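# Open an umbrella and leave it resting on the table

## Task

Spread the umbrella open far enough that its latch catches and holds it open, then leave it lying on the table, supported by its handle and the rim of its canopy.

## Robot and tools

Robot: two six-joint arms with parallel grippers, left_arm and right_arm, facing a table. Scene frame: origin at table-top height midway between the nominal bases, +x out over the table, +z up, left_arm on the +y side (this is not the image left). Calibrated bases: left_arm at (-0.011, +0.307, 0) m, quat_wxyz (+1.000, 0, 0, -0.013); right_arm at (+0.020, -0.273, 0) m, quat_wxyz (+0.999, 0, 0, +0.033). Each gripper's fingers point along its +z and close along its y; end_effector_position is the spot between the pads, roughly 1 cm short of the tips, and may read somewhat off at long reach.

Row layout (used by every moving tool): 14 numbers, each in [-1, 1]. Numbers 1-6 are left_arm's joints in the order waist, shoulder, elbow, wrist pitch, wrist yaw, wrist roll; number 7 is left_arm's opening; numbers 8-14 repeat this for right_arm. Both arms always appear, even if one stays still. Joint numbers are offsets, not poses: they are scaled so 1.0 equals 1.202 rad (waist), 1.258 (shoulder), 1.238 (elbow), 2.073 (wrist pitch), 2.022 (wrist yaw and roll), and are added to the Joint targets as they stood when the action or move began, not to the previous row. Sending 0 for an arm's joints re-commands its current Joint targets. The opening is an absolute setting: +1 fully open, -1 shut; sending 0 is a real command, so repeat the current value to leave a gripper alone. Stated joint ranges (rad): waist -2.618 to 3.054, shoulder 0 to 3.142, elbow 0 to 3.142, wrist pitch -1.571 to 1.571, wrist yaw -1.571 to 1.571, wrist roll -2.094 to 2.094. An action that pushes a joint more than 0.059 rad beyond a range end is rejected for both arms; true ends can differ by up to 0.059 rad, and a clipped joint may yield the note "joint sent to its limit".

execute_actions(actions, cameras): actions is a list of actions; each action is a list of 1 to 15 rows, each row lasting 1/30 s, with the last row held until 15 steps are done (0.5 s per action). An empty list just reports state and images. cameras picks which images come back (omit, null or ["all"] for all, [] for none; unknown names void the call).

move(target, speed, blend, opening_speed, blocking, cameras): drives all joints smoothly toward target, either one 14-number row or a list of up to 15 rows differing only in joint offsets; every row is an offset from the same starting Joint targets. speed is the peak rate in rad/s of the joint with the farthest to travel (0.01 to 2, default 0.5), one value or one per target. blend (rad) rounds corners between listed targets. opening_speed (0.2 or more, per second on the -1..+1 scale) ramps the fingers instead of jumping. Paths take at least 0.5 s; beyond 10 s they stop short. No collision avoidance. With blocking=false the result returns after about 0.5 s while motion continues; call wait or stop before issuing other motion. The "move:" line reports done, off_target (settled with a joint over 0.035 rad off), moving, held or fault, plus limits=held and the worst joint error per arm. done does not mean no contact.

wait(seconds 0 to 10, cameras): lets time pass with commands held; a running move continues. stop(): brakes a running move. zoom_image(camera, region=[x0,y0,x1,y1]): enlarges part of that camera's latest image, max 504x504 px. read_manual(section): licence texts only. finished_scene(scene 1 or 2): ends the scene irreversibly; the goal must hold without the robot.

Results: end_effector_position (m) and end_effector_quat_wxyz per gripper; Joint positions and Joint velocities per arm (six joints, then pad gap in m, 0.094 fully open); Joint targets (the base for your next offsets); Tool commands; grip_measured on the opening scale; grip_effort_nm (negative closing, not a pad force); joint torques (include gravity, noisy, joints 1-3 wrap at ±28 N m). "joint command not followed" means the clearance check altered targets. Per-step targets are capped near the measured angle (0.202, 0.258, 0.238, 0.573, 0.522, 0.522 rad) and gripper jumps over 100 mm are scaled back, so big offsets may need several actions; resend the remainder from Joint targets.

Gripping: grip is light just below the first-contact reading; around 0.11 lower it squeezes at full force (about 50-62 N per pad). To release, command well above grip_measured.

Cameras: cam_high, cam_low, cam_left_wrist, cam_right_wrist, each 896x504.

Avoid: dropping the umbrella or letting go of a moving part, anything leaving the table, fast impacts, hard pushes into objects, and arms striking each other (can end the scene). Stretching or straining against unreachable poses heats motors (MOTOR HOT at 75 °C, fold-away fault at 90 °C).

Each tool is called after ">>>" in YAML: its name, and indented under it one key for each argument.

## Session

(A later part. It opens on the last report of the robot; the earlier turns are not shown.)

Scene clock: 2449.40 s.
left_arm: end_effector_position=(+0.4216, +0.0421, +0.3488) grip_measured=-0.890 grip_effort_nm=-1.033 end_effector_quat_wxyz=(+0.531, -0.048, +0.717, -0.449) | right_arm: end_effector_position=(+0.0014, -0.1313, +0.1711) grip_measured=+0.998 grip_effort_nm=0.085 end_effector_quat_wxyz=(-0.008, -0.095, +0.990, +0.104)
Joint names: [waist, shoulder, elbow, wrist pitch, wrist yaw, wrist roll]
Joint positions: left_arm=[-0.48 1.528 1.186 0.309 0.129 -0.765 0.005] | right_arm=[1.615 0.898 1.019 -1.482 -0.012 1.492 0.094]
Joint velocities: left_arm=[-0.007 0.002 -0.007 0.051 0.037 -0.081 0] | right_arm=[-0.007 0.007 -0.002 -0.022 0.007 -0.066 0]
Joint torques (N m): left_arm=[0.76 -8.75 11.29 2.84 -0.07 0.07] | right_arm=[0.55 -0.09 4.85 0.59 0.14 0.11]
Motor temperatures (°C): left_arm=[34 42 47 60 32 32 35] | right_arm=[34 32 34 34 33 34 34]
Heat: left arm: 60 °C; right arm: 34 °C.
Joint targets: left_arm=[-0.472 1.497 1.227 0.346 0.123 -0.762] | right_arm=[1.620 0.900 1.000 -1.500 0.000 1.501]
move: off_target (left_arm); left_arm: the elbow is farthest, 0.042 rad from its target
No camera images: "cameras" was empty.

>>> move:
  target: [0, 0, 0, 0, 0, 0, -0.95, 0, 0.5564, 0.4443, 0, 0.3956, 0.0193, 1.0]
  speed: 0.5
  cameras: ["cam_right_wrist"]

Scene clock: 2472.17 s.
left_arm: end_effector_position=(+0.4216, +0.0421, +0.3485) grip_measured=-0.890 grip_effort_nm=-1.033 end_effector_quat_wxyz=(+0.531, -0.048, +0.717, -0.449) | right_arm: end_effector_position=(+0.1124, +0.0137, +0.2266) grip_measured=+0.998 grip_effort_nm=0.081 end_effector_quat_wxyz=(+0.375, -0.069, +0.924, +0.017)
Joint names: [waist, shoulder, elbow, wrist pitch, wrist yaw, wrist roll]
Joint positions: left_arm=[-0.48 1.528 1.186 0.308 0.129 -0.765 0.005] | right_arm=[1.615 1.588 1.516 -1.489 0.77 1.528 0.094]
Joint velocities: left_arm=[-0.002 0.002 0.007 -0.066 0.022 0.007 0.001] | right_arm=[0.002 -0.007 -0.007 0.007 -0.037 -0.051 -0.002]
Joint torques (N m): left_arm=[0.75 -8.72 11.3 2.83 -0.07 0.08] | right_arm=[0.5 -4.59 9.42 0.29 0.78 0.13]
Motor temperatures (°C): left_arm=[34 44 51 65 32 32 35] | right_arm=[34 32 34 34 33 34 34]
Heat: left arm: 65 °C; right arm: 34 °C.
Joint targets: left_arm=[-0.472 1.497 1.227 0.345 0.123 -0.762] | right_arm=[1.620 1.600 1.550 -1.500 0.800 1.539]
move: off_target (left_arm); left_arm: the elbow is farthest, 0.041 rad from its target
Images, in order (width x height): cam_right_wrist 896x504.

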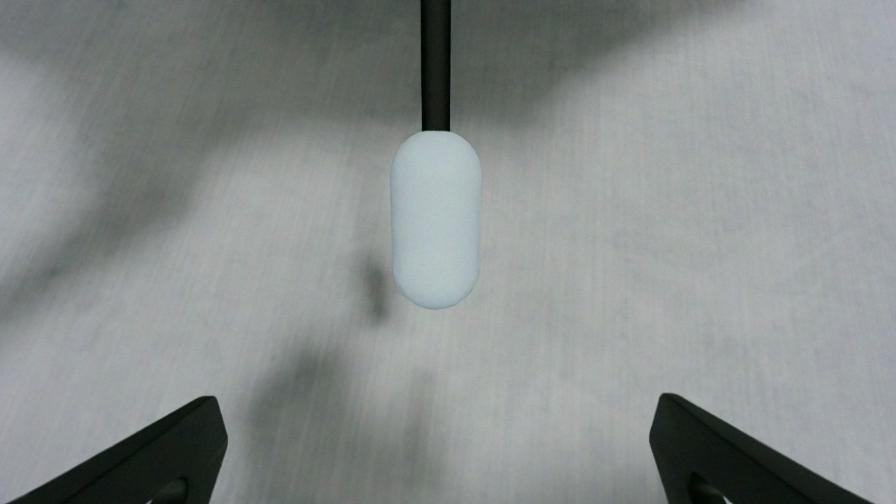

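>>> move:
  target: [0, 0, 0, 0, 0, 0, -0.95, 0.0042, 0.0652, -0.3069, 0.2185, 0.2473, 0.0178, 1.0]
  speed: 0.3
  cameras: ["cam_right_wrist"]

>>> move:
  target: [0, 0, 0, 0, 0, 0, -0.95, 0, 0, 0, 0, 0, 0, -0.30]
  opening_speed: 1.0
  cameras: ["cam_right_wrist"]

Scene clock: 2478.10 s.
left_arm: end_effector_position=(+0.4216, +0.0421, +0.3485) grip_measured=-0.890 grip_effort_nm=-1.038 end_effector_quat_wxyz=(+0.531, -0.048, +0.717, -0.449) | right_arm: end_effector_position=(+0.1550, +0.0385, +0.1988) grip_measured=+0.998 grip_effort_nm=0.076 end_effector_quat_wxyz=(+0.591, -0.038, +0.805, +0.045)
Joint names: [waist, shoulder, elbow, wrist pitch, wrist yaw, wrist roll]
Joint positions: left_arm=[-0.48 1.528 1.186 0.308 0.129 -0.765 0.005] | right_arm=[1.618 1.666 1.188 -1.059 1.268 1.564 0.094]
Joint velocities: left_arm=[-0.007 0.007 0.022 0.022 0.051 0.037 0] | right_arm=[-0.012 0.002 -0.002 -0.051 -0.007 -0.022 -0.001]
Joint torques (N m): left_arm=[0.75 -8.73 11.29 2.83 -0.07 0.08] | right_arm=[0.69 -5 4.85 0.53 0.95 0.12]
Motor temperatures (°C): left_arm=[34 44 52 66 32 32 35] | right_arm=[34 32 34 34 33 34 34]
Heat: left arm: 66 °C; right arm: 34 °C.
Joint targets: left_arm=[-0.472 1.497 1.227 0.345 0.123 -0.762] | right_arm=[1.625 1.682 1.170 -1.047 1.300 1.575]
move: off_target (left_arm); left_arm: the elbow is farthest, 0.041 rad from its target
Images, in order (width x height): cam_right_wrist 896x504.

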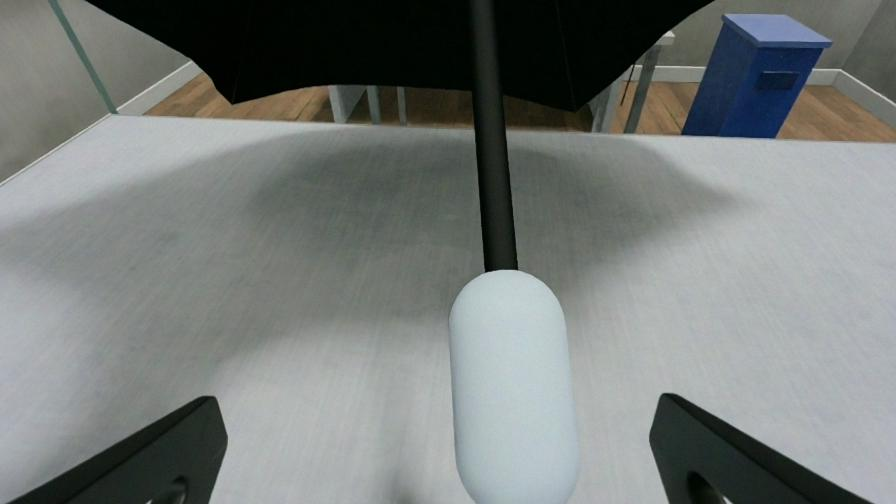

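Scene clock: 2479.63 s.
left_arm: end_effector_position=(+0.4215, +0.0421, +0.3479) grip_measured=-0.890 grip_effort_nm=-1.028 end_effector_quat_wxyz=(+0.532, -0.046, +0.718, -0.447) | right_arm: end_effector_position=(+0.1554, +0.0386, +0.2002) grip_measured=-0.298 grip_effort_nm=-0.154 end_effector_quat_wxyz=(+0.594, -0.038, +0.802, +0.046)
Joint names: [waist, shoulder, elbow, wrist pitch, wrist yaw, wrist roll]
Joint positions: left_arm=[-0.48 1.528 1.186 0.305 0.129 -0.758 0.005] | right_arm=[1.618 1.666 1.188 -1.058 1.277 1.565 0.033]
Joint velocities: left_arm=[-0.002 -0.012 0.022 -0.066 0.007 -0.081 0.001] | right_arm=[-0.007 -0.012 -0.022 -0.022 -0.037 -0.051 -0.001]
Joint torques (N m): left_arm=[0.76 -8.73 11.28 2.86 -0.08 0] | right_arm=[0.87 -5.05 4.88 0.53 0.87 0.12]
Motor temperatures (°C): left_arm=[34 44 52 66 32 32 35] | right_arm=[34 32 34 34 33 34 34]
Heat: left arm: 66 °C; right arm: 34 °C.
Joint targets: left_arm=[-0.472 1.497 1.227 0.345 0.123 -0.762] | right_arm=[1.625 1.682 1.170 -1.047 1.300 1.575]
move: off_target (left_arm); left_arm: the elbow is farthest, 0.041 rad from its target
Images, in order (width x height): cam_right_wrist 896x504.

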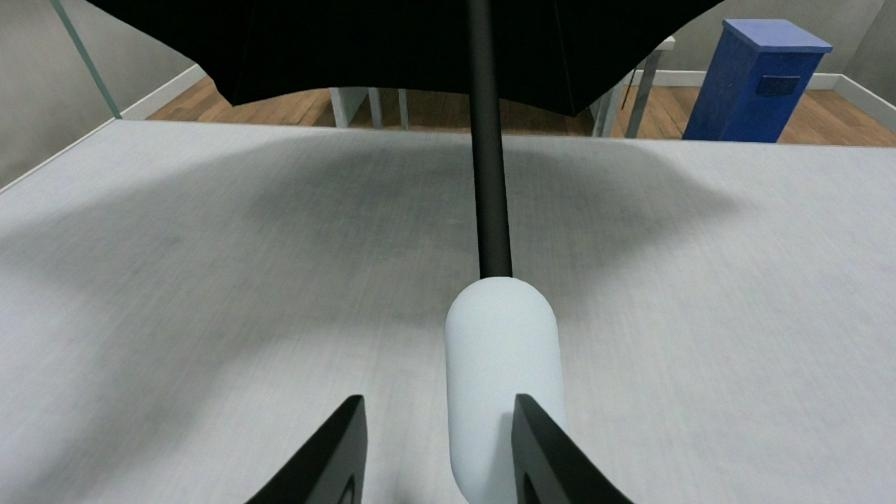

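>>> move:
  target: [0, 0, 0, 0, 0, 0, -0.95, 0, 0, 0, 0, 0, 0, 0.6]
  cameras: []

>>> move:
  target: [0, 0, 0, 0, 0, 0, -0.95, -0.104, -0.1129, -0.2076, 0.2735, -0.0109, -0.2413, 0.6]
  speed: 0.3
  cameras: ["cam_left_wrist", "cam_right_wrist"]

Scene clock: 2510.47 s.
left_arm: end_effector_position=(+0.4215, +0.0421, +0.3479) grip_measured=-0.890 grip_effort_nm=-1.038 end_effector_quat_wxyz=(+0.531, -0.047, +0.718, -0.448) | right_arm: end_effector_position=(+0.1554, +0.0386, +0.2002) grip_measured=+0.598 grip_effort_nm=0.090 end_effector_quat_wxyz=(+0.594, -0.037, +0.802, +0.046)
Joint names: [waist, shoulder, elbow, wrist pitch, wrist yaw, wrist roll]
Joint positions: left_arm=[-0.48 1.528 1.186 0.305 0.129 -0.762 0.005] | right_arm=[1.618 1.666 1.188 -1.058 1.277 1.566 0.075]
Joint velocities: left_arm=[0.002 0.007 -0.007 -0.051 0.022 0.007 -0.001] | right_arm=[-0.012 -0.012 0.007 0.022 -0.007 -0.051 0.001]
Joint torques (N m): left_arm=[0.75 -8.76 11.3 2.85 -0.07 0.05] | right_arm=[0.72 -5.04 4.81 0.52 0.87 0.11]
Motor temperatures (°C): left_arm=[34 45 52 67 32 32 35] | right_arm=[34 33 34 34 34 34 34]
Heat: left arm: 67 °C; right arm: 34 °C.
Joint targets: left_arm=[-0.472 1.497 1.227 0.345 0.123 -0.762] | right_arm=[1.625 1.682 1.170 -1.047 1.300 1.575]
move: off_target (left_arm); left_arm: the elbow is farthest, 0.041 rad from its target
No camera images: "cameras" was empty.

Scene clock: 2513.03 s.
left_arm: end_effector_position=(+0.4215, +0.0421, +0.3479) grip_measured=-0.890 grip_effort_nm=-1.038 end_effector_quat_wxyz=(+0.531, -0.048, +0.718, -0.448) | right_arm: end_effector_position=(+0.1895, +0.0318, +0.1750) grip_measured=+0.598 grip_effort_nm=0.071 end_effector_quat_wxyz=(+0.606, -0.056, +0.793, +0.037)
Joint names: [waist, shoulder, elbow, wrist pitch, wrist yaw, wrist roll]
Joint positions: left_arm=[-0.48 1.528 1.186 0.305 0.129 -0.762 0.005] | right_arm=[1.505 1.569 0.934 -0.491 1.274 1.099 0.075]
Joint velocities: left_arm=[0.007 -0.007 -0.002 -0.037 -0.007 0.022 0] | right_arm=[-0.002 -0.002 -0.007 0.037 -0.022 -0.051 -0.001]
Joint torques (N m): left_arm=[0.75 -8.75 11.29 2.85 -0.07 0.04] | right_arm=[-0.46 -7.91 4.88 1.01 0.61 -0.1]
Motor temperatures (°C): left_arm=[34 45 52 67 32 32 35] | right_arm=[34 33 34 34 34 34 34]
Heat: left arm: 67 °C; right arm: 34 °C.
Joint targets: left_arm=[-0.472 1.497 1.227 0.345 0.123 -0.762] | right_arm=[1.500 1.540 0.913 -0.480 1.278 1.087]
move: off_target (left_arm); left_arm: the elbow is farthest, 0.041 rad from its target
Images, in order (width x height): cam_left_wrist 896x504, cam_right_wrist 896x504.

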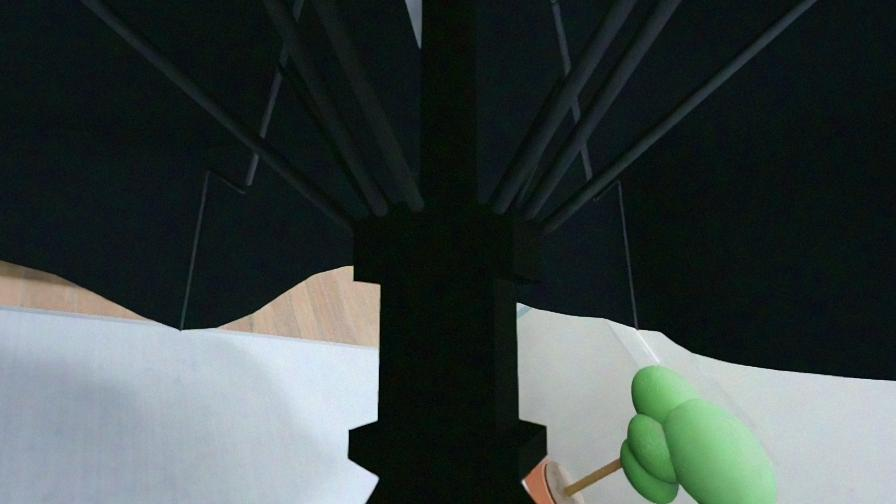

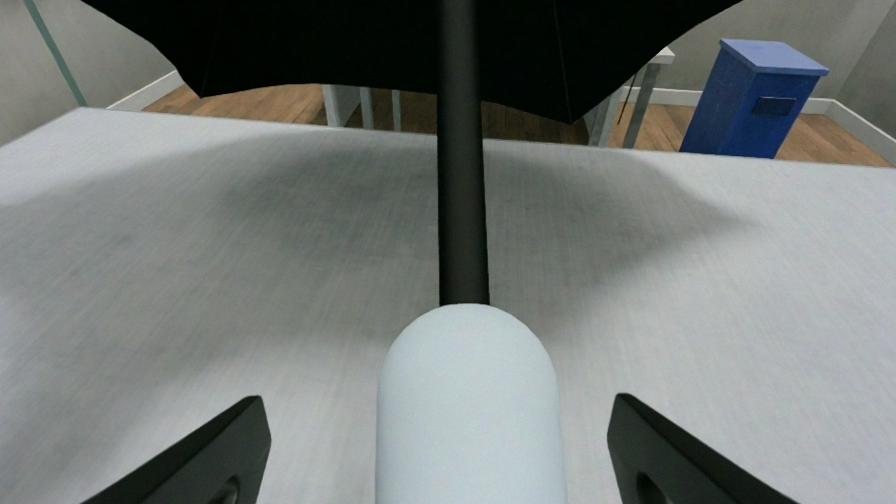

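>>> move:
  target: [0, 0, 0, 0, 0, 0, -0.95, 0, 0, 0, 0, 0, 0, -0.55]
  opening_speed: 0.8
  cameras: ["cam_right_wrist"]

Scene clock: 2517.43 s.
left_arm: end_effector_position=(+0.4215, +0.0421, +0.3470) grip_measured=-0.890 grip_effort_nm=-1.038 end_effector_quat_wxyz=(+0.530, -0.047, +0.719, -0.447) | right_arm: end_effector_position=(+0.1895, +0.0320, +0.1749) grip_measured=-0.399 grip_effort_nm=-1.062 end_effector_quat_wxyz=(+0.605, -0.056, +0.793, +0.037)
Joint names: [waist, shoulder, elbow, wrist pitch, wrist yaw, wrist roll]
Joint positions: left_arm=[-0.48 1.528 1.186 0.302 0.129 -0.761 0.005] | right_arm=[1.505 1.569 0.934 -0.49 1.273 1.098 0.028]
Joint velocities: left_arm=[-0.017 -0.012 -0.002 0.007 -0.007 -0.051 0] | right_arm=[0.007 0.012 -0.017 0.022 0.022 0.022 0.001]
Joint torques (N m): left_arm=[0.75 -8.75 11.28 2.9 -0.07 0.03] | right_arm=[-0.46 -7.91 4.93 1.03 0.6 -0.08]
Motor temperatures (°C): left_arm=[34 45 52 67 32 32 35] | right_arm=[34 33 34 34 34 34 34]
Heat: left arm: 67 °C; right arm: 34 °C.
Joint targets: left_arm=[-0.472 1.497 1.227 0.345 0.123 -0.762] | right_arm=[1.500 1.540 0.913 -0.480 1.278 1.088]
move: off_target (left_arm); left_arm: the wrist pitch is farthest, 0.043 rad from its target
Images, in order (width x height): cam_right_wrist 896x504.

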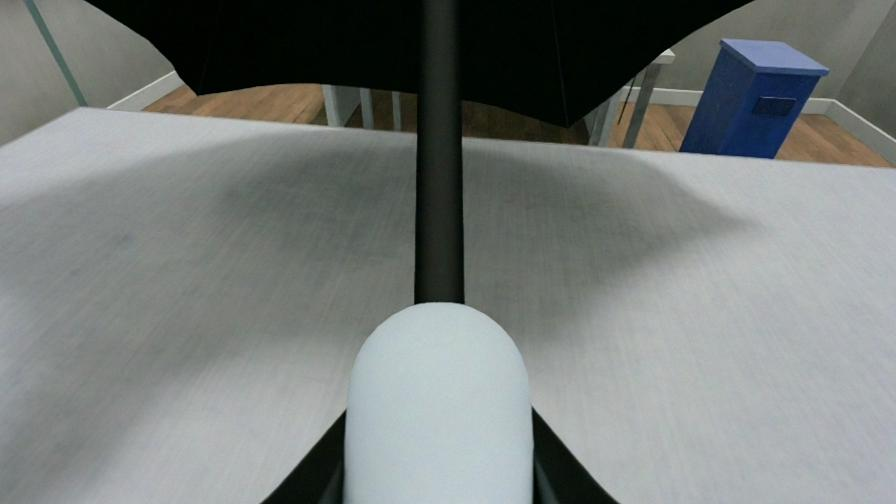

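>>> move:
  target: [0, 0, 0, 0, 0, 0, -0.95, 0, 0, 0, 0, 0, 0, 0.9]
  opening_speed: 2.5
  cameras: []

>>> move:
  target:
    - [0, 0, 0, 0, 0, 0, -0.95, 0.0175, -0.0111, -0.0884, 0.1447, 0.0549, -0.093, 0.9]
    - [0, 0, 0, 0, 0, 0, -0.95, 0.0287, 0.0207, -0.2577, 0.574, 0.093, -0.4055, 0.9]
  speed: 0.6
  blend: 0.1
  cameras: ["cam_right_wrist"]

Scene clock: 2635.53 s.
left_arm: end_effector_position=(+0.4216, +0.0423, +0.3470) grip_measured=-0.890 grip_effort_nm=-1.048 end_effector_quat_wxyz=(+0.530, -0.048, +0.719, -0.447) | right_arm: end_effector_position=(+0.1895, +0.0320, +0.1750) grip_measured=+0.898 grip_effort_nm=0.081 end_effector_quat_wxyz=(+0.605, -0.056, +0.793, +0.037)
Joint names: [waist, shoulder, elbow, wrist pitch, wrist yaw, wrist roll]
Joint positions: left_arm=[-0.48 1.528 1.186 0.302 0.128 -0.762 0.005] | right_arm=[1.505 1.569 0.934 -0.489 1.273 1.098 0.089]
Joint velocities: left_arm=[-0.002 -0.007 0.002 -0.066 -0.007 0.022 0] | right_arm=[0.002 0.022 -0.017 -0.007 -0.007 -0.007 0]
Joint torques (N m): left_arm=[0.76 -8.72 11.3 2.9 -0.07 0.05] | right_arm=[-0.49 -7.92 4.92 1.03 0.61 -0.09]
Motor temperatures (°C): left_arm=[34 44 53 67 32 31 35] | right_arm=[34 35 34 35 34 34 36]
Heat: left arm: 67 °C; right arm: 36 °C.
Joint targets: left_arm=[-0.472 1.497 1.227 0.345 0.123 -0.762] | right_arm=[1.500 1.540 0.913 -0.480 1.278 1.088]
move: off_target (left_arm); left_arm: the wrist pitch is farthest, 0.043 rad from its target
No camera images: "cameras" was empty.

Scene clock: 2638.33 s.
left_arm: end_effector_position=(+0.4216, +0.0423, +0.3470) grip_measured=-0.890 grip_effort_nm=-1.038 end_effector_quat_wxyz=(+0.530, -0.048, +0.719, -0.447) | right_arm: end_effector_position=(+0.1889, +0.0292, +0.1974) grip_measured=+0.898 grip_effort_nm=0.085 end_effector_quat_wxyz=(+0.694, -0.037, +0.716, +0.063)
Joint names: [waist, shoulder, elbow, wrist pitch, wrist yaw, wrist roll]
Joint positions: left_arm=[-0.48 1.528 1.186 0.302 0.128 -0.762 0.005] | right_arm=[1.529 1.557 0.614 0.7 1.449 0.28 0.089]
Joint velocities: left_arm=[-0.017 0.012 0.017 -0.037 -0.037 -0.037 -0.001] | right_arm=[0.007 -0.007 -0.007 -0.007 0.066 -0.066 0]
Joint torques (N m): left_arm=[0.73 -8.72 11.29 2.89 -0.07 0.05] | right_arm=[0.59 -4.44 4.52 1.49 0.34 -0.11]
Motor temperatures (°C): left_arm=[34 44 53 67 32 31 35] | right_arm=[34 35 34 35 34 34 36]
Heat: left arm: 67 °C; right arm: 36 °C.
Joint targets: left_arm=[-0.472 1.497 1.227 0.345 0.123 -0.762] | right_arm=[1.535 1.566 0.594 0.710 1.466 0.268]
move: off_target (left_arm); left_arm: the wrist pitch is farthest, 0.043 rad from its target
Images, in order (width x height): cam_right_wrist 896x504.

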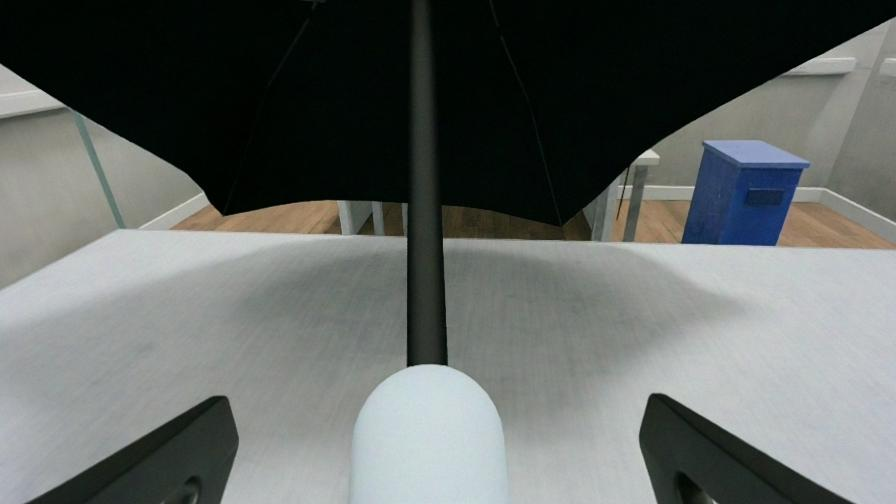

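>>> move:
  target: [0, 0, 0, 0, 0, 0, -0.95, 0, 0, 0, 0, 0, 0, -0.55]
  opening_speed: 0.9
  cameras: []

Scene clock: 2643.60 s.
left_arm: end_effector_position=(+0.4216, +0.0423, +0.3468) grip_measured=-0.890 grip_effort_nm=-1.038 end_effector_quat_wxyz=(+0.529, -0.049, +0.719, -0.447) | right_arm: end_effector_position=(+0.1884, +0.0292, +0.1976) grip_measured=-0.373 grip_effort_nm=-1.062 end_effector_quat_wxyz=(+0.694, -0.039, +0.716, +0.062)
Joint names: [waist, shoulder, elbow, wrist pitch, wrist yaw, wrist roll]
Joint positions: left_arm=[-0.48 1.528 1.186 0.301 0.128 -0.765 0.005] | right_arm=[1.53 1.557 0.614 0.701 1.45 0.274 0.029]
Joint velocities: left_arm=[0.002 0.002 0.002 -0.022 0.022 -0.007 0] | right_arm=[-0.007 0.007 0.012 -0.037 -0.022 -0.037 0]
Joint torques (N m): left_arm=[0.75 -8.75 11.3 2.9 -0.06 0.07] | right_arm=[0.51 -4.45 4.53 1.46 0.34 -0.04]
Motor temperatures (°C): left_arm=[34 44 53 67 32 31 35] | right_arm=[34 35 34 36 34 34 36]
Heat: left arm: 67 °C; right arm: 36 °C.
Joint targets: left_arm=[-0.472 1.497 1.227 0.345 0.123 -0.762] | right_arm=[1.535 1.566 0.594 0.710 1.466 0.268]
move: off_target (left_arm); left_arm: the wrist pitch is farthest, 0.044 rad from its target
No camera images: "cameras" was empty.

>>> move:
  target: [0.084, -0.0537, -0.0024, -0.0502, 0.0445, -0.022, -0.95, 0.0183, 0.0107, 0.2439, -0.3546, -0.0168, 0.2201, -0.55]
  speed: 0.3
  cameras: []

Scene clock: 2713.43 s.
left_arm: end_effector_position=(+0.4216, +0.0763, +0.3480) grip_measured=-0.890 grip_effort_nm=-1.043 end_effector_quat_wxyz=(+0.504, -0.070, +0.735, -0.449) | right_arm: end_effector_position=(+0.1804, +0.0544, +0.2120) grip_measured=-0.373 grip_effort_nm=-1.062 end_effector_quat_wxyz=(+0.671, -0.053, +0.737, +0.061)
Joint names: [waist, shoulder, elbow, wrist pitch, wrist yaw, wrist roll]
Joint positions: left_arm=[-0.386 1.47 1.186 0.192 0.221 -0.803 0.005] | right_arm=[1.551 1.561 0.871 0.011 1.422 0.694 0.029]
Joint velocities: left_arm=[-0.007 -0.007 -0.002 0.051 -0.051 0.007 0] | right_arm=[0.002 -0.002 -0.002 -0.037 -0.007 0.022 0]
Joint torques (N m): left_arm=[1.35 -9.02 11.06 2.97 -0.07 0] | right_arm=[0.54 -4.33 9.06 0.93 0.51 0.17]
Motor temperatures (°C): left_arm=[34 44 54 67 32 31 35] | right_arm=[34 34 34 38 33 34 37]
Heat: left arm: 67 °C; right arm: 38 °C.
Joint targets: left_arm=[-0.370 1.430 1.225 0.241 0.213 -0.807] | right_arm=[1.557 1.580 0.896 -0.025 1.432 0.713]
move: off_target (left_arm, right_arm); left_arm: the wrist pitch is farthest, 0.049 rad from its target; right_arm: the wrist pitch is farthest, 0.036 rad from its target
No camera images: "cameras" was empty.

>>> move:
  target: [0, 0, 0, 0, 0, 0, -0.70, 0, 0, 0, 0, 0, 0, -0.55]
  opening_speed: 0.5
  cameras: ["cam_left_wrist"]

Scene clock: 2727.33 s.
left_arm: end_effector_position=(+0.4210, +0.0766, +0.3486) grip_measured=-0.701 grip_effort_nm=0.056 end_effector_quat_wxyz=(+0.502, -0.071, +0.734, -0.452) | right_arm: end_effector_position=(+0.1803, +0.0540, +0.2109) grip_measured=-0.373 grip_effort_nm=-1.062 end_effector_quat_wxyz=(+0.670, -0.056, +0.738, +0.058)
Joint names: [waist, shoulder, elbow, wrist pitch, wrist yaw, wrist roll]
Joint positions: left_arm=[-0.384 1.467 1.186 0.19 0.225 -0.809 0.014] | right_arm=[1.551 1.561 0.871 0 1.42 0.696 0.029]
Joint velocities: left_arm=[0.002 0.002 -0.012 0.022 0.022 -0.007 0] | right_arm=[0.002 0.002 -0.017 -0.007 0.051 -0.022 0]
Joint torques (N m): left_arm=[1.21 -8.84 11.06 2.97 -0.12 0.08] | right_arm=[0.54 -4.38 9.01 1.02 0.53 0.17]
Motor temperatures (°C): left_arm=[34 43 53 68 32 31 35] | right_arm=[34 34 35 37 33 34 37]
Heat: left arm: 68 °C; right arm: 37 °C.
Joint targets: left_arm=[-0.370 1.430 1.225 0.241 0.213 -0.806] | right_arm=[1.557 1.580 0.896 -0.025 1.432 0.712]
move: off_target (left_arm); left_arm: the wrist pitch is farthest, 0.051 rad from its target
Images, in order (width x height): cam_left_wrist 896x504.

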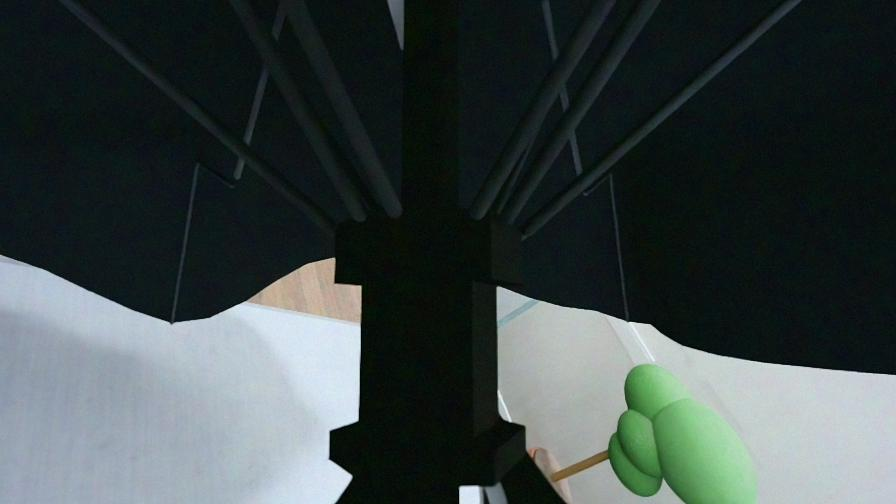

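>>> move:
  target:
    - [0.0616, 0.0588, -0.1309, 0.232, 0.0796, -0.1711, -0.70, 0, 0, 0, 0, 0, 0, -0.55]
    - [0.0865, 0.2067, -0.1817, 0.506, 0.1004, -0.3615, -0.70, 0, 0, 0, 0, 0, 0, -0.55]
  speed: 0.3
  blend: 0.08
  cameras: ["cam_left_wrist", "cam_low"]

Scene clock: 2733.20 s.
left_arm: end_effector_position=(+0.4182, +0.0800, +0.3793) grip_measured=-0.701 grip_effort_nm=0.032 end_effector_quat_wxyz=(-0.409, +0.111, -0.525, +0.738) | right_arm: end_effector_position=(+0.1806, +0.0539, +0.2135) grip_measured=-0.373 grip_effort_nm=-1.062 end_effector_quat_wxyz=(+0.672, -0.053, +0.736, +0.057)
Joint names: [waist, shoulder, elbow, wrist pitch, wrist yaw, wrist roll]
Joint positions: left_arm=[-0.29 1.691 0.995 1.197 0.484 -1.522 0.014] | right_arm=[1.551 1.561 0.876 0 1.428 0.693 0.029]
Joint velocities: left_arm=[0.002 -0.007 -0.012 -0.037 0.051 -0.037 0] | right_arm=[-0.007 -0.002 0.012 -0.037 0.022 0.007 0]
Joint torques (N m): left_arm=[2.09 -7.1 7.17 2.92 -0.81 -0.11] | right_arm=[0.55 -4.37 8.53 1.03 0.45 0.21]
Motor temperatures (°C): left_arm=[34 43 52 69 32 31 34] | right_arm=[34 34 36 37 33 34 37]
Heat: left arm: 69 °C; right arm: 37 °C.
Joint targets: left_arm=[-0.267 1.690 1.000 1.290 0.416 -1.537] | right_arm=[1.557 1.580 0.896 -0.025 1.432 0.713]
move: off_target (left_arm); left_arm: the wrist pitch is farthest, 0.093 rad from its target
Images, in order (width x height): cam_low 896x504, cam_left_wrist 896x504.

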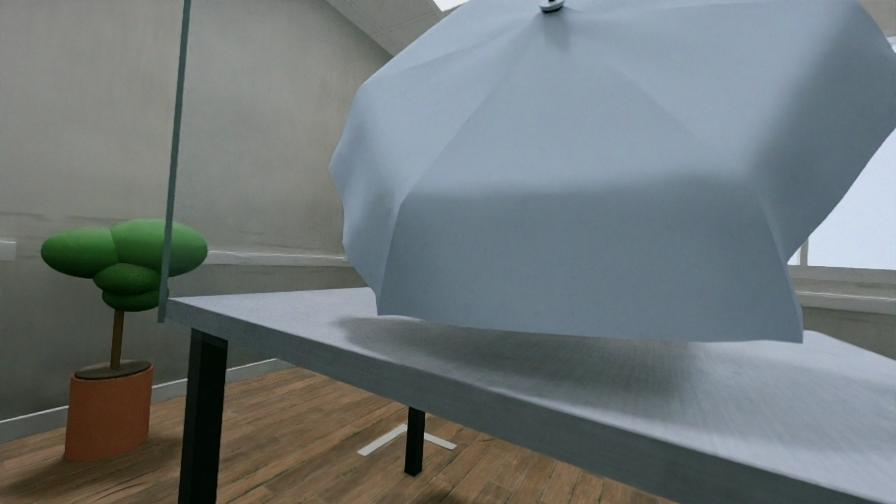

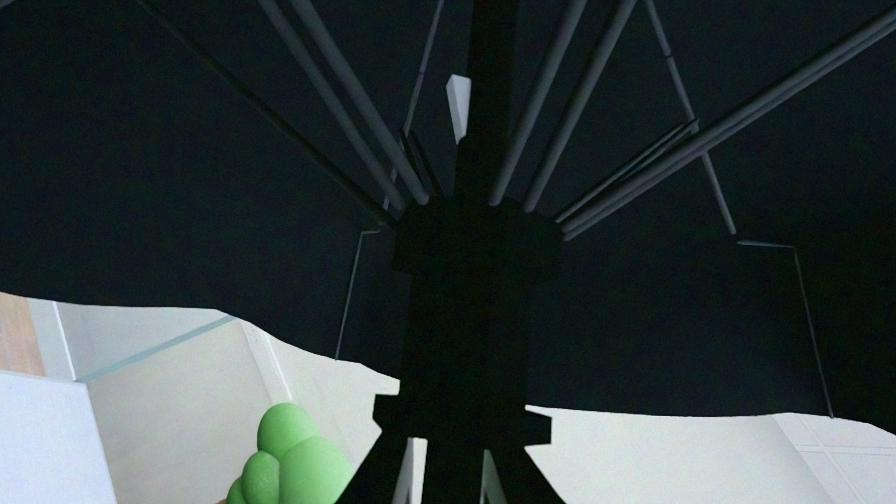

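>>> move:
  target: [0.0295, 0.0362, 0.095, -0.0203, -0.0307, 0, -0.70, 0.0156, 0.0078, -0.0086, -0.0107, -0.0177, 0, -0.55]
  speed: 0.1
  cameras: ["cam_left_wrist"]

Scene clock: 2752.33 s.
left_arm: end_effector_position=(+0.4355, +0.0861, +0.3794) grip_measured=-0.701 grip_effort_nm=0.032 end_effector_quat_wxyz=(-0.414, +0.124, -0.522, +0.735) | right_arm: end_effector_position=(+0.1793, +0.0561, +0.2119) grip_measured=-0.373 grip_effort_nm=-1.067 end_effector_quat_wxyz=(+0.668, -0.059, +0.739, +0.061)
Joint names: [waist, shoulder, elbow, wrist pitch, wrist yaw, wrist roll]
Joint positions: left_arm=[-0.27 1.733 1.047 1.184 0.475 -1.534 0.014] | right_arm=[1.553 1.561 0.876 -0.001 1.414 0.692 0.029]
Joint velocities: left_arm=[0.007 0.002 -0.002 0.037 -0.066 -0.051 0] | right_arm=[-0.012 -0.002 -0.027 0.022 -0.007 -0.037 0.001]
Joint torques (N m): left_arm=[3.44 -7.15 12.81 2.63 -1.33 0] | right_arm=[2.21 -3.69 7.58 0.85 0.23 0.23]
Motor temperatures (°C): left_arm=[34 42 51 67 32 31 34] | right_arm=[34 34 36 37 33 34 37]
Heat: left arm: 67 °C; right arm: 37 °C.
Joint targets: left_arm=[-0.231 1.735 1.117 1.248 0.354 -1.537] | right_arm=[1.575 1.589 0.886 -0.048 1.396 0.713]
move: off_target (left_arm, right_arm); left_arm: the wrist yaw is farthest, 0.121 rad from its target; right_arm: the wrist pitch is farthest, 0.046 rad from its target
Images, in order (width x height): cam_left_wrist 896x504.

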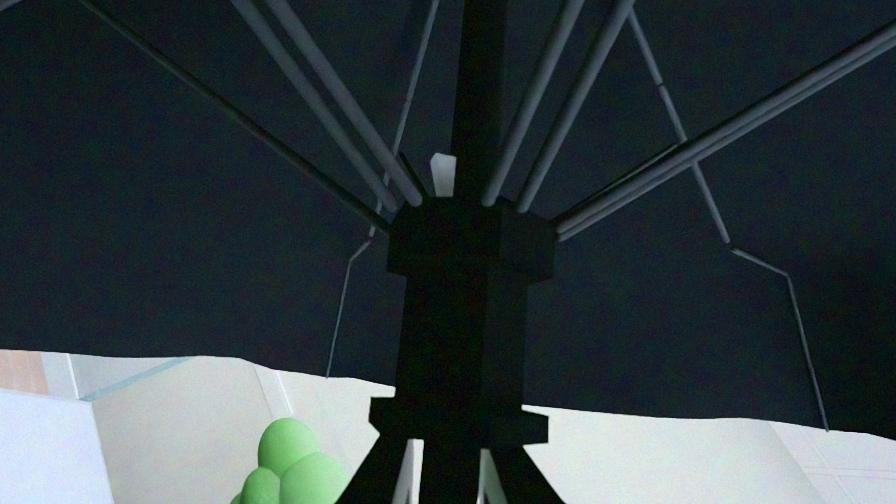

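>>> move:
  target: [0.0427, 0.0556, 0.1252, -0.0314, -0.0277, 0, -0.70, 0.0235, 0.0117, -0.0129, -0.0161, -0.0265, 0, -0.55]
  speed: 0.1
  cameras: ["cam_left_wrist"]

Scene clock: 2758.10 s.
left_arm: end_effector_position=(+0.4683, +0.1053, +0.4018) grip_measured=-0.701 grip_effort_nm=0.022 end_effector_quat_wxyz=(-0.443, +0.134, -0.505, +0.728) | right_arm: end_effector_position=(+0.1722, +0.0611, +0.2057) grip_measured=-0.373 grip_effort_nm=-1.062 end_effector_quat_wxyz=(+0.665, -0.077, +0.740, +0.061)
Joint names: [waist, shoulder, elbow, wrist pitch, wrist yaw, wrist roll]
Joint positions: left_arm=[-0.222 1.798 1.192 1.136 0.456 -1.536 0.014] | right_arm=[1.574 1.575 0.876 -0.014 1.404 0.693 0.029]
Joint velocities: left_arm=[-0.012 -0.002 0.002 0.007 -0.095 0.022 0] | right_arm=[0.007 0.012 -0.017 0.066 -0.051 -0.051 -0.001]
Joint torques (N m): left_arm=[3.73 -7.47 13.81 2.41 -1.69 0.02] | right_arm=[2.99 -3.63 6.23 0.64 -0.24 0.19]
Motor temperatures (°C): left_arm=[34 42 52 67 33 31 33] | right_arm=[34 34 36 36 33 34 37]
Heat: left arm: 67 °C; right arm: 37 °C.
Joint targets: left_arm=[-0.180 1.805 1.272 1.183 0.298 -1.537] | right_arm=[1.604 1.604 0.870 -0.081 1.343 0.713]
move: off_target (left_arm, right_arm); left_arm: the wrist yaw is farthest, 0.158 rad from its target; right_arm: the wrist pitch is farthest, 0.068 rad from its target
Images, in order (width x height): cam_left_wrist 896x504.

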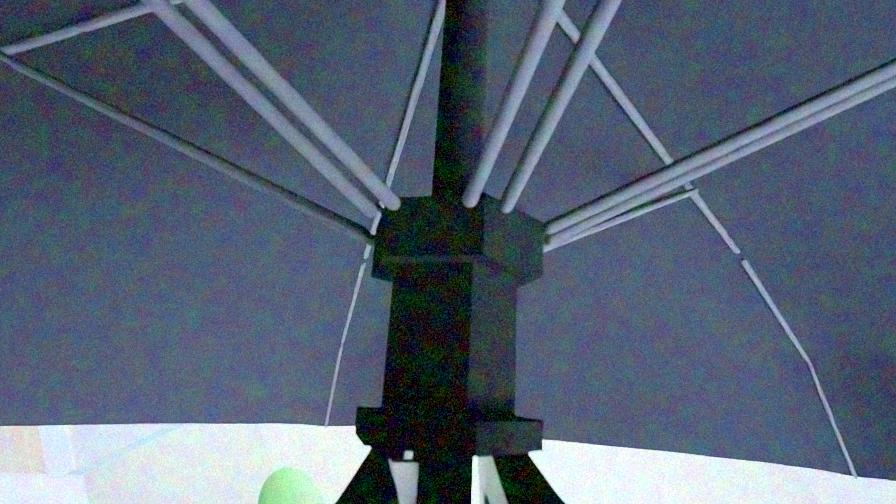

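>>> move:
  target: [0.0424, 0.0541, 0.130, -0.0304, -0.0292, 0, -0.70, 0.0235, 0.0117, -0.0129, -0.0161, -0.0265, 0, -0.55]
  speed: 0.1
  cameras: ["cam_left_wrist"]

Scene clock: 2762.93 s.
left_arm: end_effector_position=(+0.4726, +0.0843, +0.4073) grip_measured=-0.701 grip_effort_nm=0.017 end_effector_quat_wxyz=(-0.414, +0.084, -0.527, +0.738) | right_arm: end_effector_position=(+0.1752, +0.0566, +0.2088) grip_measured=-0.373 grip_effort_nm=-1.062 end_effector_quat_wxyz=(+0.671, -0.059, +0.736, +0.060)
Joint names: [waist, shoulder, elbow, wrist pitch, wrist yaw, wrist roll]
Joint positions: left_arm=[-0.222 1.86 1.307 1.094 0.581 -1.536 0.014] | right_arm=[1.568 1.575 0.876 -0.014 1.43 0.717 0.029]
Joint velocities: left_arm=[-0.002 -0.012 -0.002 -0.066 0.051 -0.007 0.001] | right_arm=[-0.017 0.002 -0.002 0.022 -0.007 -0.081 0]
Joint torques (N m): left_arm=[6.45 -7.8 15.35 2.06 -2.83 0.04] | right_arm=[6.43 -2.54 4.83 0.33 -1.15 -0.03]
Motor temperatures (°C): left_arm=[34 42 53 66 34 31 33] | right_arm=[34 34 36 36 33 34 37]
Heat: left arm: 66 °C; right arm: 37 °C.
Joint targets: left_arm=[-0.148 1.871 1.407 1.115 0.310 -1.537] | right_arm=[1.632 1.619 0.854 -0.114 1.289 0.713]
move: off_target (left_arm, right_arm); left_arm: the wrist yaw is farthest, 0.342 rad from its target; right_arm: the wrist yaw is farthest, 0.141 rad from its target
Images, in order (width x height): cam_left_wrist 896x504.

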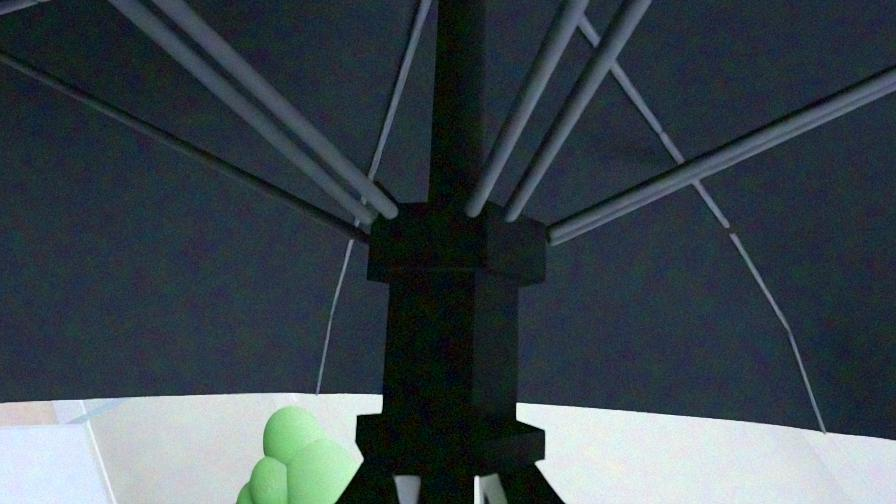

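>>> wait:
  seconds: 0
  cameras: ["cam_right_wrist", "cam_high"]

Scene clock: 2770.00 s.
left_arm: end_effector_position=(+0.4726, +0.0842, +0.4073) grip_measured=-0.701 grip_effort_nm=0.022 end_effector_quat_wxyz=(-0.414, +0.084, -0.527, +0.738) | right_arm: end_effector_position=(+0.1752, +0.0566, +0.2088) grip_measured=-0.373 grip_effort_nm=-1.057 end_effector_quat_wxyz=(+0.671, -0.059, +0.736, +0.061)
Joint names: [waist, shoulder, elbow, wrist pitch, wrist yaw, wrist roll]
Joint positions: left_arm=[-0.222 1.86 1.308 1.094 0.581 -1.536 0.014] | right_arm=[1.568 1.575 0.876 -0.014 1.43 0.717 0.029]
Joint velocities: left_arm=[-0.012 -0.002 -0.007 -0.007 -0.081 -0.022 -0.001] | right_arm=[0.002 -0.007 0.002 0.051 0.081 -0.037 0.001]
Joint torques (N m): left_arm=[6.46 -7.77 15.39 2.06 -2.84 0.03] | right_arm=[6.37 -2.52 4.85 0.32 -1.14 -0.02]
Motor temperatures (°C): left_arm=[35 41 53 65 37 31 33] | right_arm=[34 34 35 36 34 34 37]
Heat: left arm: 65 °C; right arm: 37 °C.
Joint targets: left_arm=[-0.148 1.871 1.407 1.115 0.310 -1.537] | right_arm=[1.632 1.619 0.854 -0.114 1.289 0.713]
Tool commands: left_gripper/opening=-0.7 right_gripper/opening=-0.55
Images, in order (width x height): cam_high 896x504, cam_right_wrist 896x504.

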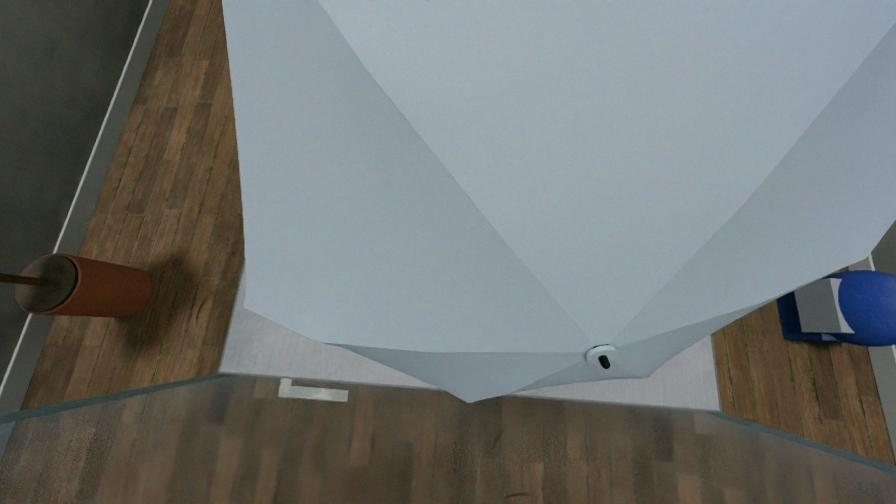

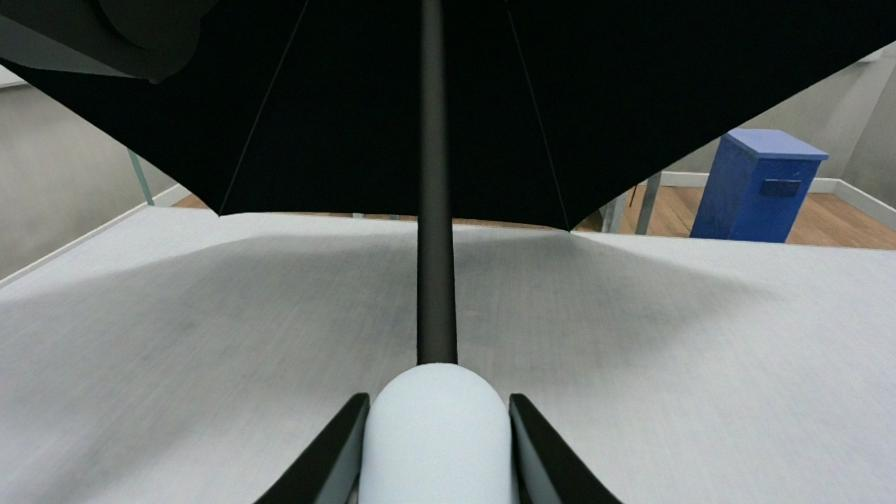

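>>> move:
  target: [-0.0524, -0.0175, -0.0719, 0.0096, 0.1004, 0, -0.70, -0.0483, -0.0199, 0.038, 0.0309, 0.0747, 0, -0.55]
  speed: 0.1
  cameras: ["cam_left_wrist"]

Scene clock: 2776.03 s.
left_arm: end_effector_position=(+0.4712, +0.0824, +0.4062) grip_measured=-0.701 grip_effort_nm=0.017 end_effector_quat_wxyz=(-0.409, +0.080, -0.530, +0.738) | right_arm: end_effector_position=(+0.1765, +0.0543, +0.2104) grip_measured=-0.373 grip_effort_nm=-1.057 end_effector_quat_wxyz=(+0.675, -0.054, +0.734, +0.056)
Joint names: [waist, shoulder, elbow, wrist pitch, wrist yaw, wrist roll]
Joint positions: left_arm=[-0.222 1.86 1.308 1.092 0.595 -1.538 0.014] | right_arm=[1.565 1.575 0.876 -0.014 1.445 0.718 0.029]
Joint velocities: left_arm=[0.002 0.007 0.007 -0.11 -0.081 0.051 -0.001] | right_arm=[0.022 -0.012 0.012 -0.081 0.022 0.022 0]
Joint torques (N m): left_arm=[0.99 -9.37 7.92 2.3 -0.99 0.04] | right_arm=[0.88 -4.37 8.9 0.89 0.37 -0.03]
Motor temperatures (°C): left_arm=[35 41 52 64 39 31 33] | right_arm=[34 34 35 35 34 34 37]
Heat: left arm: 64 °C; right arm: 37 °C.
Joint targets: left_arm=[-0.211 1.849 1.318 1.135 0.513 -1.537] | right_arm=[1.574 1.594 0.901 -0.050 1.440 0.713]
move: off_target (left_arm, right_arm); left_arm: the wrist yaw is farthest, 0.082 rad from its target; right_arm: the wrist pitch is farthest, 0.036 rad from its target
Images, in order (width x height): cam_left_wrist 896x504.

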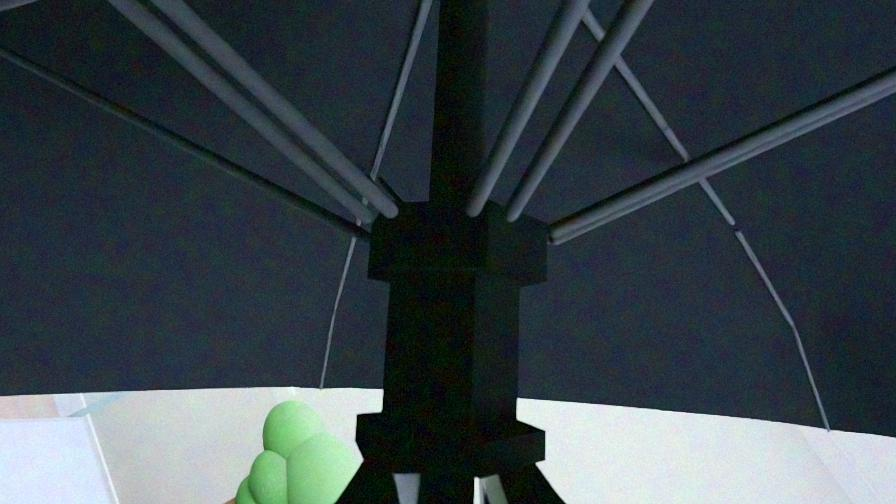

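>>> move:
  target: [-0.025, -0.0517, -0.1171, 0.0304, -0.0124, 0, -0.70, 0, 0, 0, 0, 0, 0, -0.55]
  speed: 0.1
  cameras: ["cam_left_wrist"]

Scene clock: 2781.70 s.
left_arm: end_effector_position=(+0.4653, +0.0964, +0.3947) grip_measured=-0.701 grip_effort_nm=0.017 end_effector_quat_wxyz=(-0.432, +0.118, -0.511, +0.734) | right_arm: end_effector_position=(+0.1744, +0.0556, +0.2044) grip_measured=-0.373 grip_effort_nm=-1.062 end_effector_quat_wxyz=(+0.671, -0.077, +0.737, +0.044)
Joint names: [waist, shoulder, elbow, wrist pitch, wrist yaw, wrist roll]
Joint positions: left_arm=[-0.23 1.819 1.188 1.166 0.49 -1.539 0.014] | right_arm=[1.57 1.58 0.876 -0.048 1.429 0.708 0.029]
Joint velocities: left_arm=[0.002 -0.002 0.002 0.037 -0.007 -0.051 0] | right_arm=[-0.002 -0.007 0.002 -0.022 -0.007 0.037 0]
Joint torques (N m): left_arm=[-0.92 -10.82 5.85 2.22 -0.19 0.07] | right_arm=[0.36 -4.83 8.85 1.19 0.55 0.05]
Motor temperatures (°C): left_arm=[35 42 51 64 37 31 33] | right_arm=[34 34 36 36 34 34 37]
Heat: left arm: 64 °C; right arm: 37 °C.
Joint targets: left_arm=[-0.241 1.783 1.173 1.198 0.487 -1.537] | right_arm=[1.574 1.594 0.901 -0.050 1.440 0.713]
move: done
Images, in order (width x height): cam_left_wrist 896x504.

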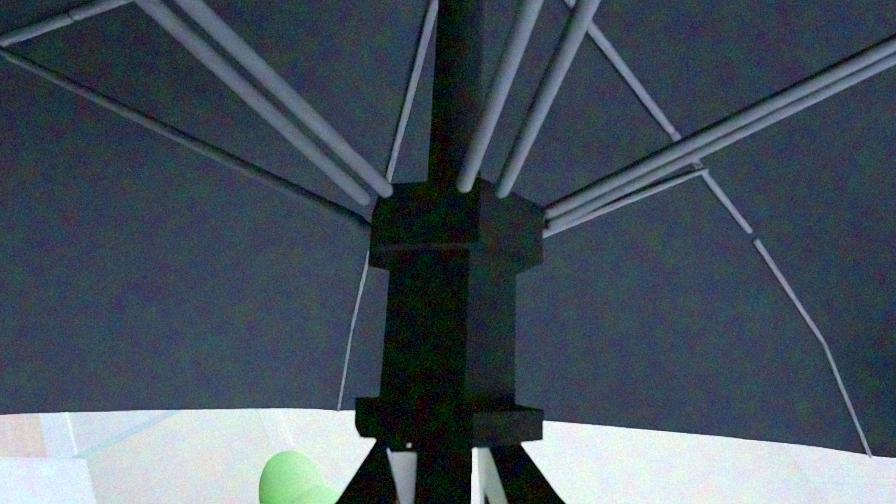

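>>> move:
  target: [-0.025, -0.0517, -0.1171, 0.0304, -0.0124, 0, -0.70, 0, 0, 0, 0, 0, 0, -0.55]
  speed: 0.1
  cameras: ["cam_left_wrist"]

Scene clock: 2787.33 s.
left_arm: end_effector_position=(+0.4405, +0.0934, +0.3782) grip_measured=-0.701 grip_effort_nm=0.022 end_effector_quat_wxyz=(-0.426, +0.129, -0.511, +0.736) | right_arm: end_effector_position=(+0.1737, +0.0560, +0.2039) grip_measured=-0.373 grip_effort_nm=-1.057 end_effector_quat_wxyz=(+0.670, -0.080, +0.737, +0.043)
Joint names: [waist, shoulder, elbow, wrist pitch, wrist yaw, wrist roll]
Joint positions: left_arm=[-0.259 1.754 1.044 1.228 0.457 -1.539 0.014] | right_arm=[1.572 1.58 0.876 -0.051 1.426 0.706 0.029]
Joint velocities: left_arm=[-0.002 0.012 0.002 -0.066 0.007 -0.051 0.001] | right_arm=[-0.017 -0.032 0.002 -0.022 -0.051 -0.051 0]
Joint torques (N m): left_arm=[-1.01 -10.13 5.64 2.25 -0.09 0.07] | right_arm=[0.14 -4.82 8.84 1.21 0.59 0.08]
Motor temperatures (°C): left_arm=[35 43 50 63 36 31 33] | right_arm=[34 34 36 36 34 34 37]
Heat: left arm: 63 °C; right arm: 37 °C.
Joint targets: left_arm=[-0.271 1.719 1.028 1.261 0.463 -1.537] | right_arm=[1.574 1.594 0.901 -0.050 1.440 0.713]
move: off_target (left_arm); left_arm: the shoulder is farthest, 0.036 rad from its target
Images, in order (width x height): cam_left_wrist 896x504.

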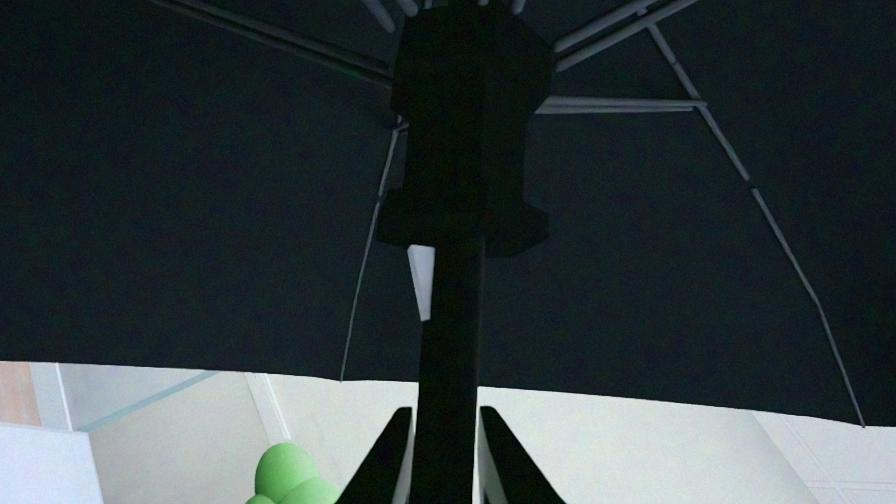

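>>> move:
  target:
    - [-0.0191, -0.0437, -0.0969, 0.0265, 0, 0, -0.60, 0, 0, 0, 0, 0, 0, -0.55]
    - [-0.0491, -0.2019, -0.0226, -0.2899, -0.0509, 0.1869, -0.60, 0, 0, 0, 0, 0, 0, -0.55]
    - [-0.099, -0.2417, 0.1228, -0.5166, -0.1597, 0.3249, -0.60, 0, 0, 0, 0, 0, 0, -0.55]
  speed: 0.35
  blend: 0.06
  cameras: ["cam_left_wrist"]

Scene clock: 2823.37 s.
left_arm: end_effector_position=(+0.4223, +0.0921, +0.3478) grip_measured=-0.601 grip_effort_nm=0.042 end_effector_quat_wxyz=(+0.506, -0.128, +0.724, -0.452) | right_arm: end_effector_position=(+0.1722, +0.0573, +0.2031) grip_measured=-0.373 grip_effort_nm=-1.062 end_effector_quat_wxyz=(+0.668, -0.086, +0.738, +0.044)
Joint names: [waist, shoulder, elbow, wrist pitch, wrist yaw, wrist roll]
Joint positions: left_arm=[-0.382 1.438 1.149 0.207 0.146 -0.892 0.019] | right_arm=[1.576 1.58 0.876 -0.052 1.42 0.701 0.029]
Joint velocities: left_arm=[0.007 0.002 -0.012 -0.007 -0.051 -0.037 0] | right_arm=[-0.017 -0.002 -0.012 0.007 -0.022 -0.051 -0.003]
Joint torques (N m): left_arm=[-0.66 -7.5 10.44 2.27 -0.06 0.18] | right_arm=[-0.2 -4.85 8.88 1.23 0.67 0.14]
Motor temperatures (°C): left_arm=[34 42 49 62 34 31 32] | right_arm=[34 34 37 36 34 34 37]
Heat: left arm: 62 °C; right arm: 37 °C.
Joint targets: left_arm=[-0.390 1.414 1.180 0.190 0.140 -0.880] | right_arm=[1.574 1.594 0.901 -0.050 1.440 0.712]
move: done
Images, in order (width x height): cam_left_wrist 896x504.

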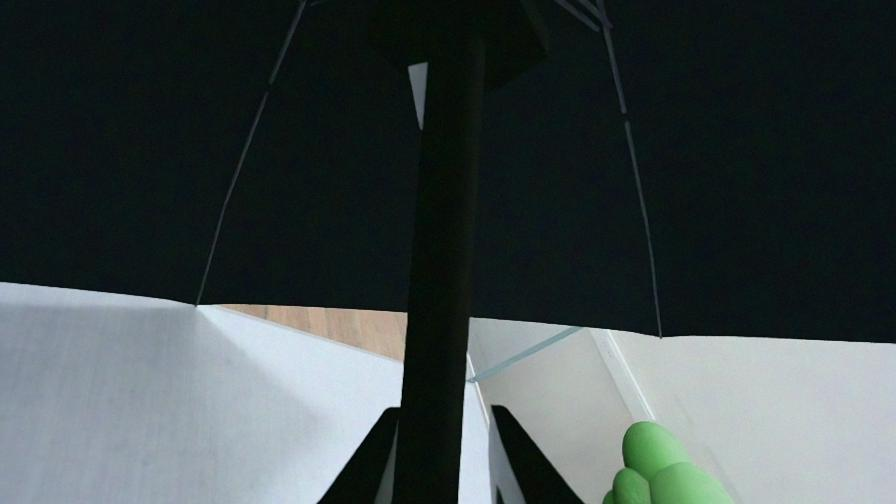

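>>> move:
  target: [0,0,0,0,0,0,-0.95,0,0,0,0,0,0,-0.55]
  opening_speed: 0.6
  cameras: ["cam_left_wrist"]

Scene clock: 2845.90 s.
left_arm: end_effector_position=(+0.4234, +0.0942, +0.3455) grip_measured=-0.889 grip_effort_nm=-1.033 end_effector_quat_wxyz=(+0.520, -0.109, +0.730, -0.429) | right_arm: end_effector_position=(+0.1722, +0.0565, +0.2040) grip_measured=-0.373 grip_effort_nm=-1.062 end_effector_quat_wxyz=(+0.670, -0.085, +0.736, +0.042)
Joint names: [waist, shoulder, elbow, wrist pitch, wrist yaw, wrist roll]
Joint positions: left_arm=[-0.382 1.438 1.15 0.197 0.133 -0.825 0.005] | right_arm=[1.577 1.58 0.876 -0.052 1.427 0.699 0.029]
Joint velocities: left_arm=[0.002 -0.002 -0.007 0.066 0.022 -0.022 -0.001] | right_arm=[0.012 -0.012 0.002 -0.022 0.051 0.022 0.001]
Joint torques (N m): left_arm=[-0.68 -7.5 10.45 2.37 0.06 -0.59] | right_arm=[-0.31 -4.83 8.87 1.22 0.59 0.15]
Motor temperatures (°C): left_arm=[34 42 49 59 33 31 32] | right_arm=[34 34 37 36 34 34 37]
Heat: left arm: 59 °C; right arm: 37 °C.
Joint targets: left_arm=[-0.390 1.414 1.180 0.190 0.140 -0.880] | right_arm=[1.574 1.594 0.901 -0.050 1.440 0.713]
move: off_target (left_arm); left_arm: the wrist roll is farthest, 0.055 rad from its target
Images, in order (width x height): cam_left_wrist 896x504.

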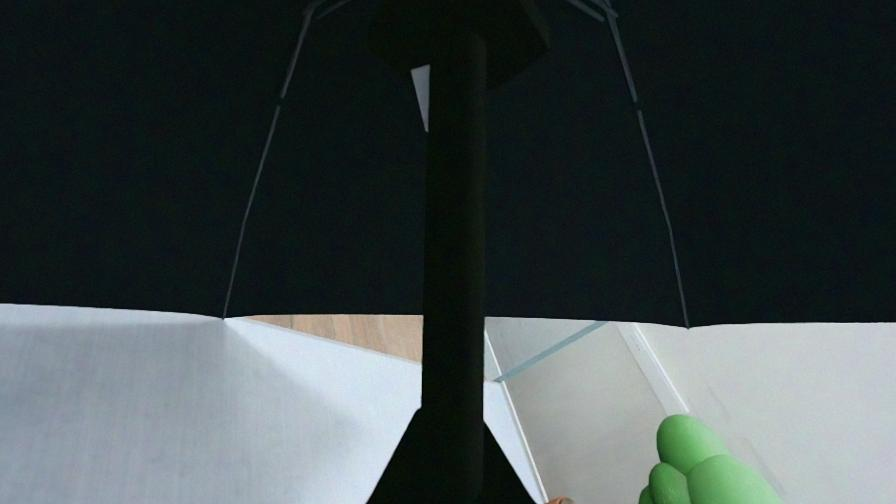

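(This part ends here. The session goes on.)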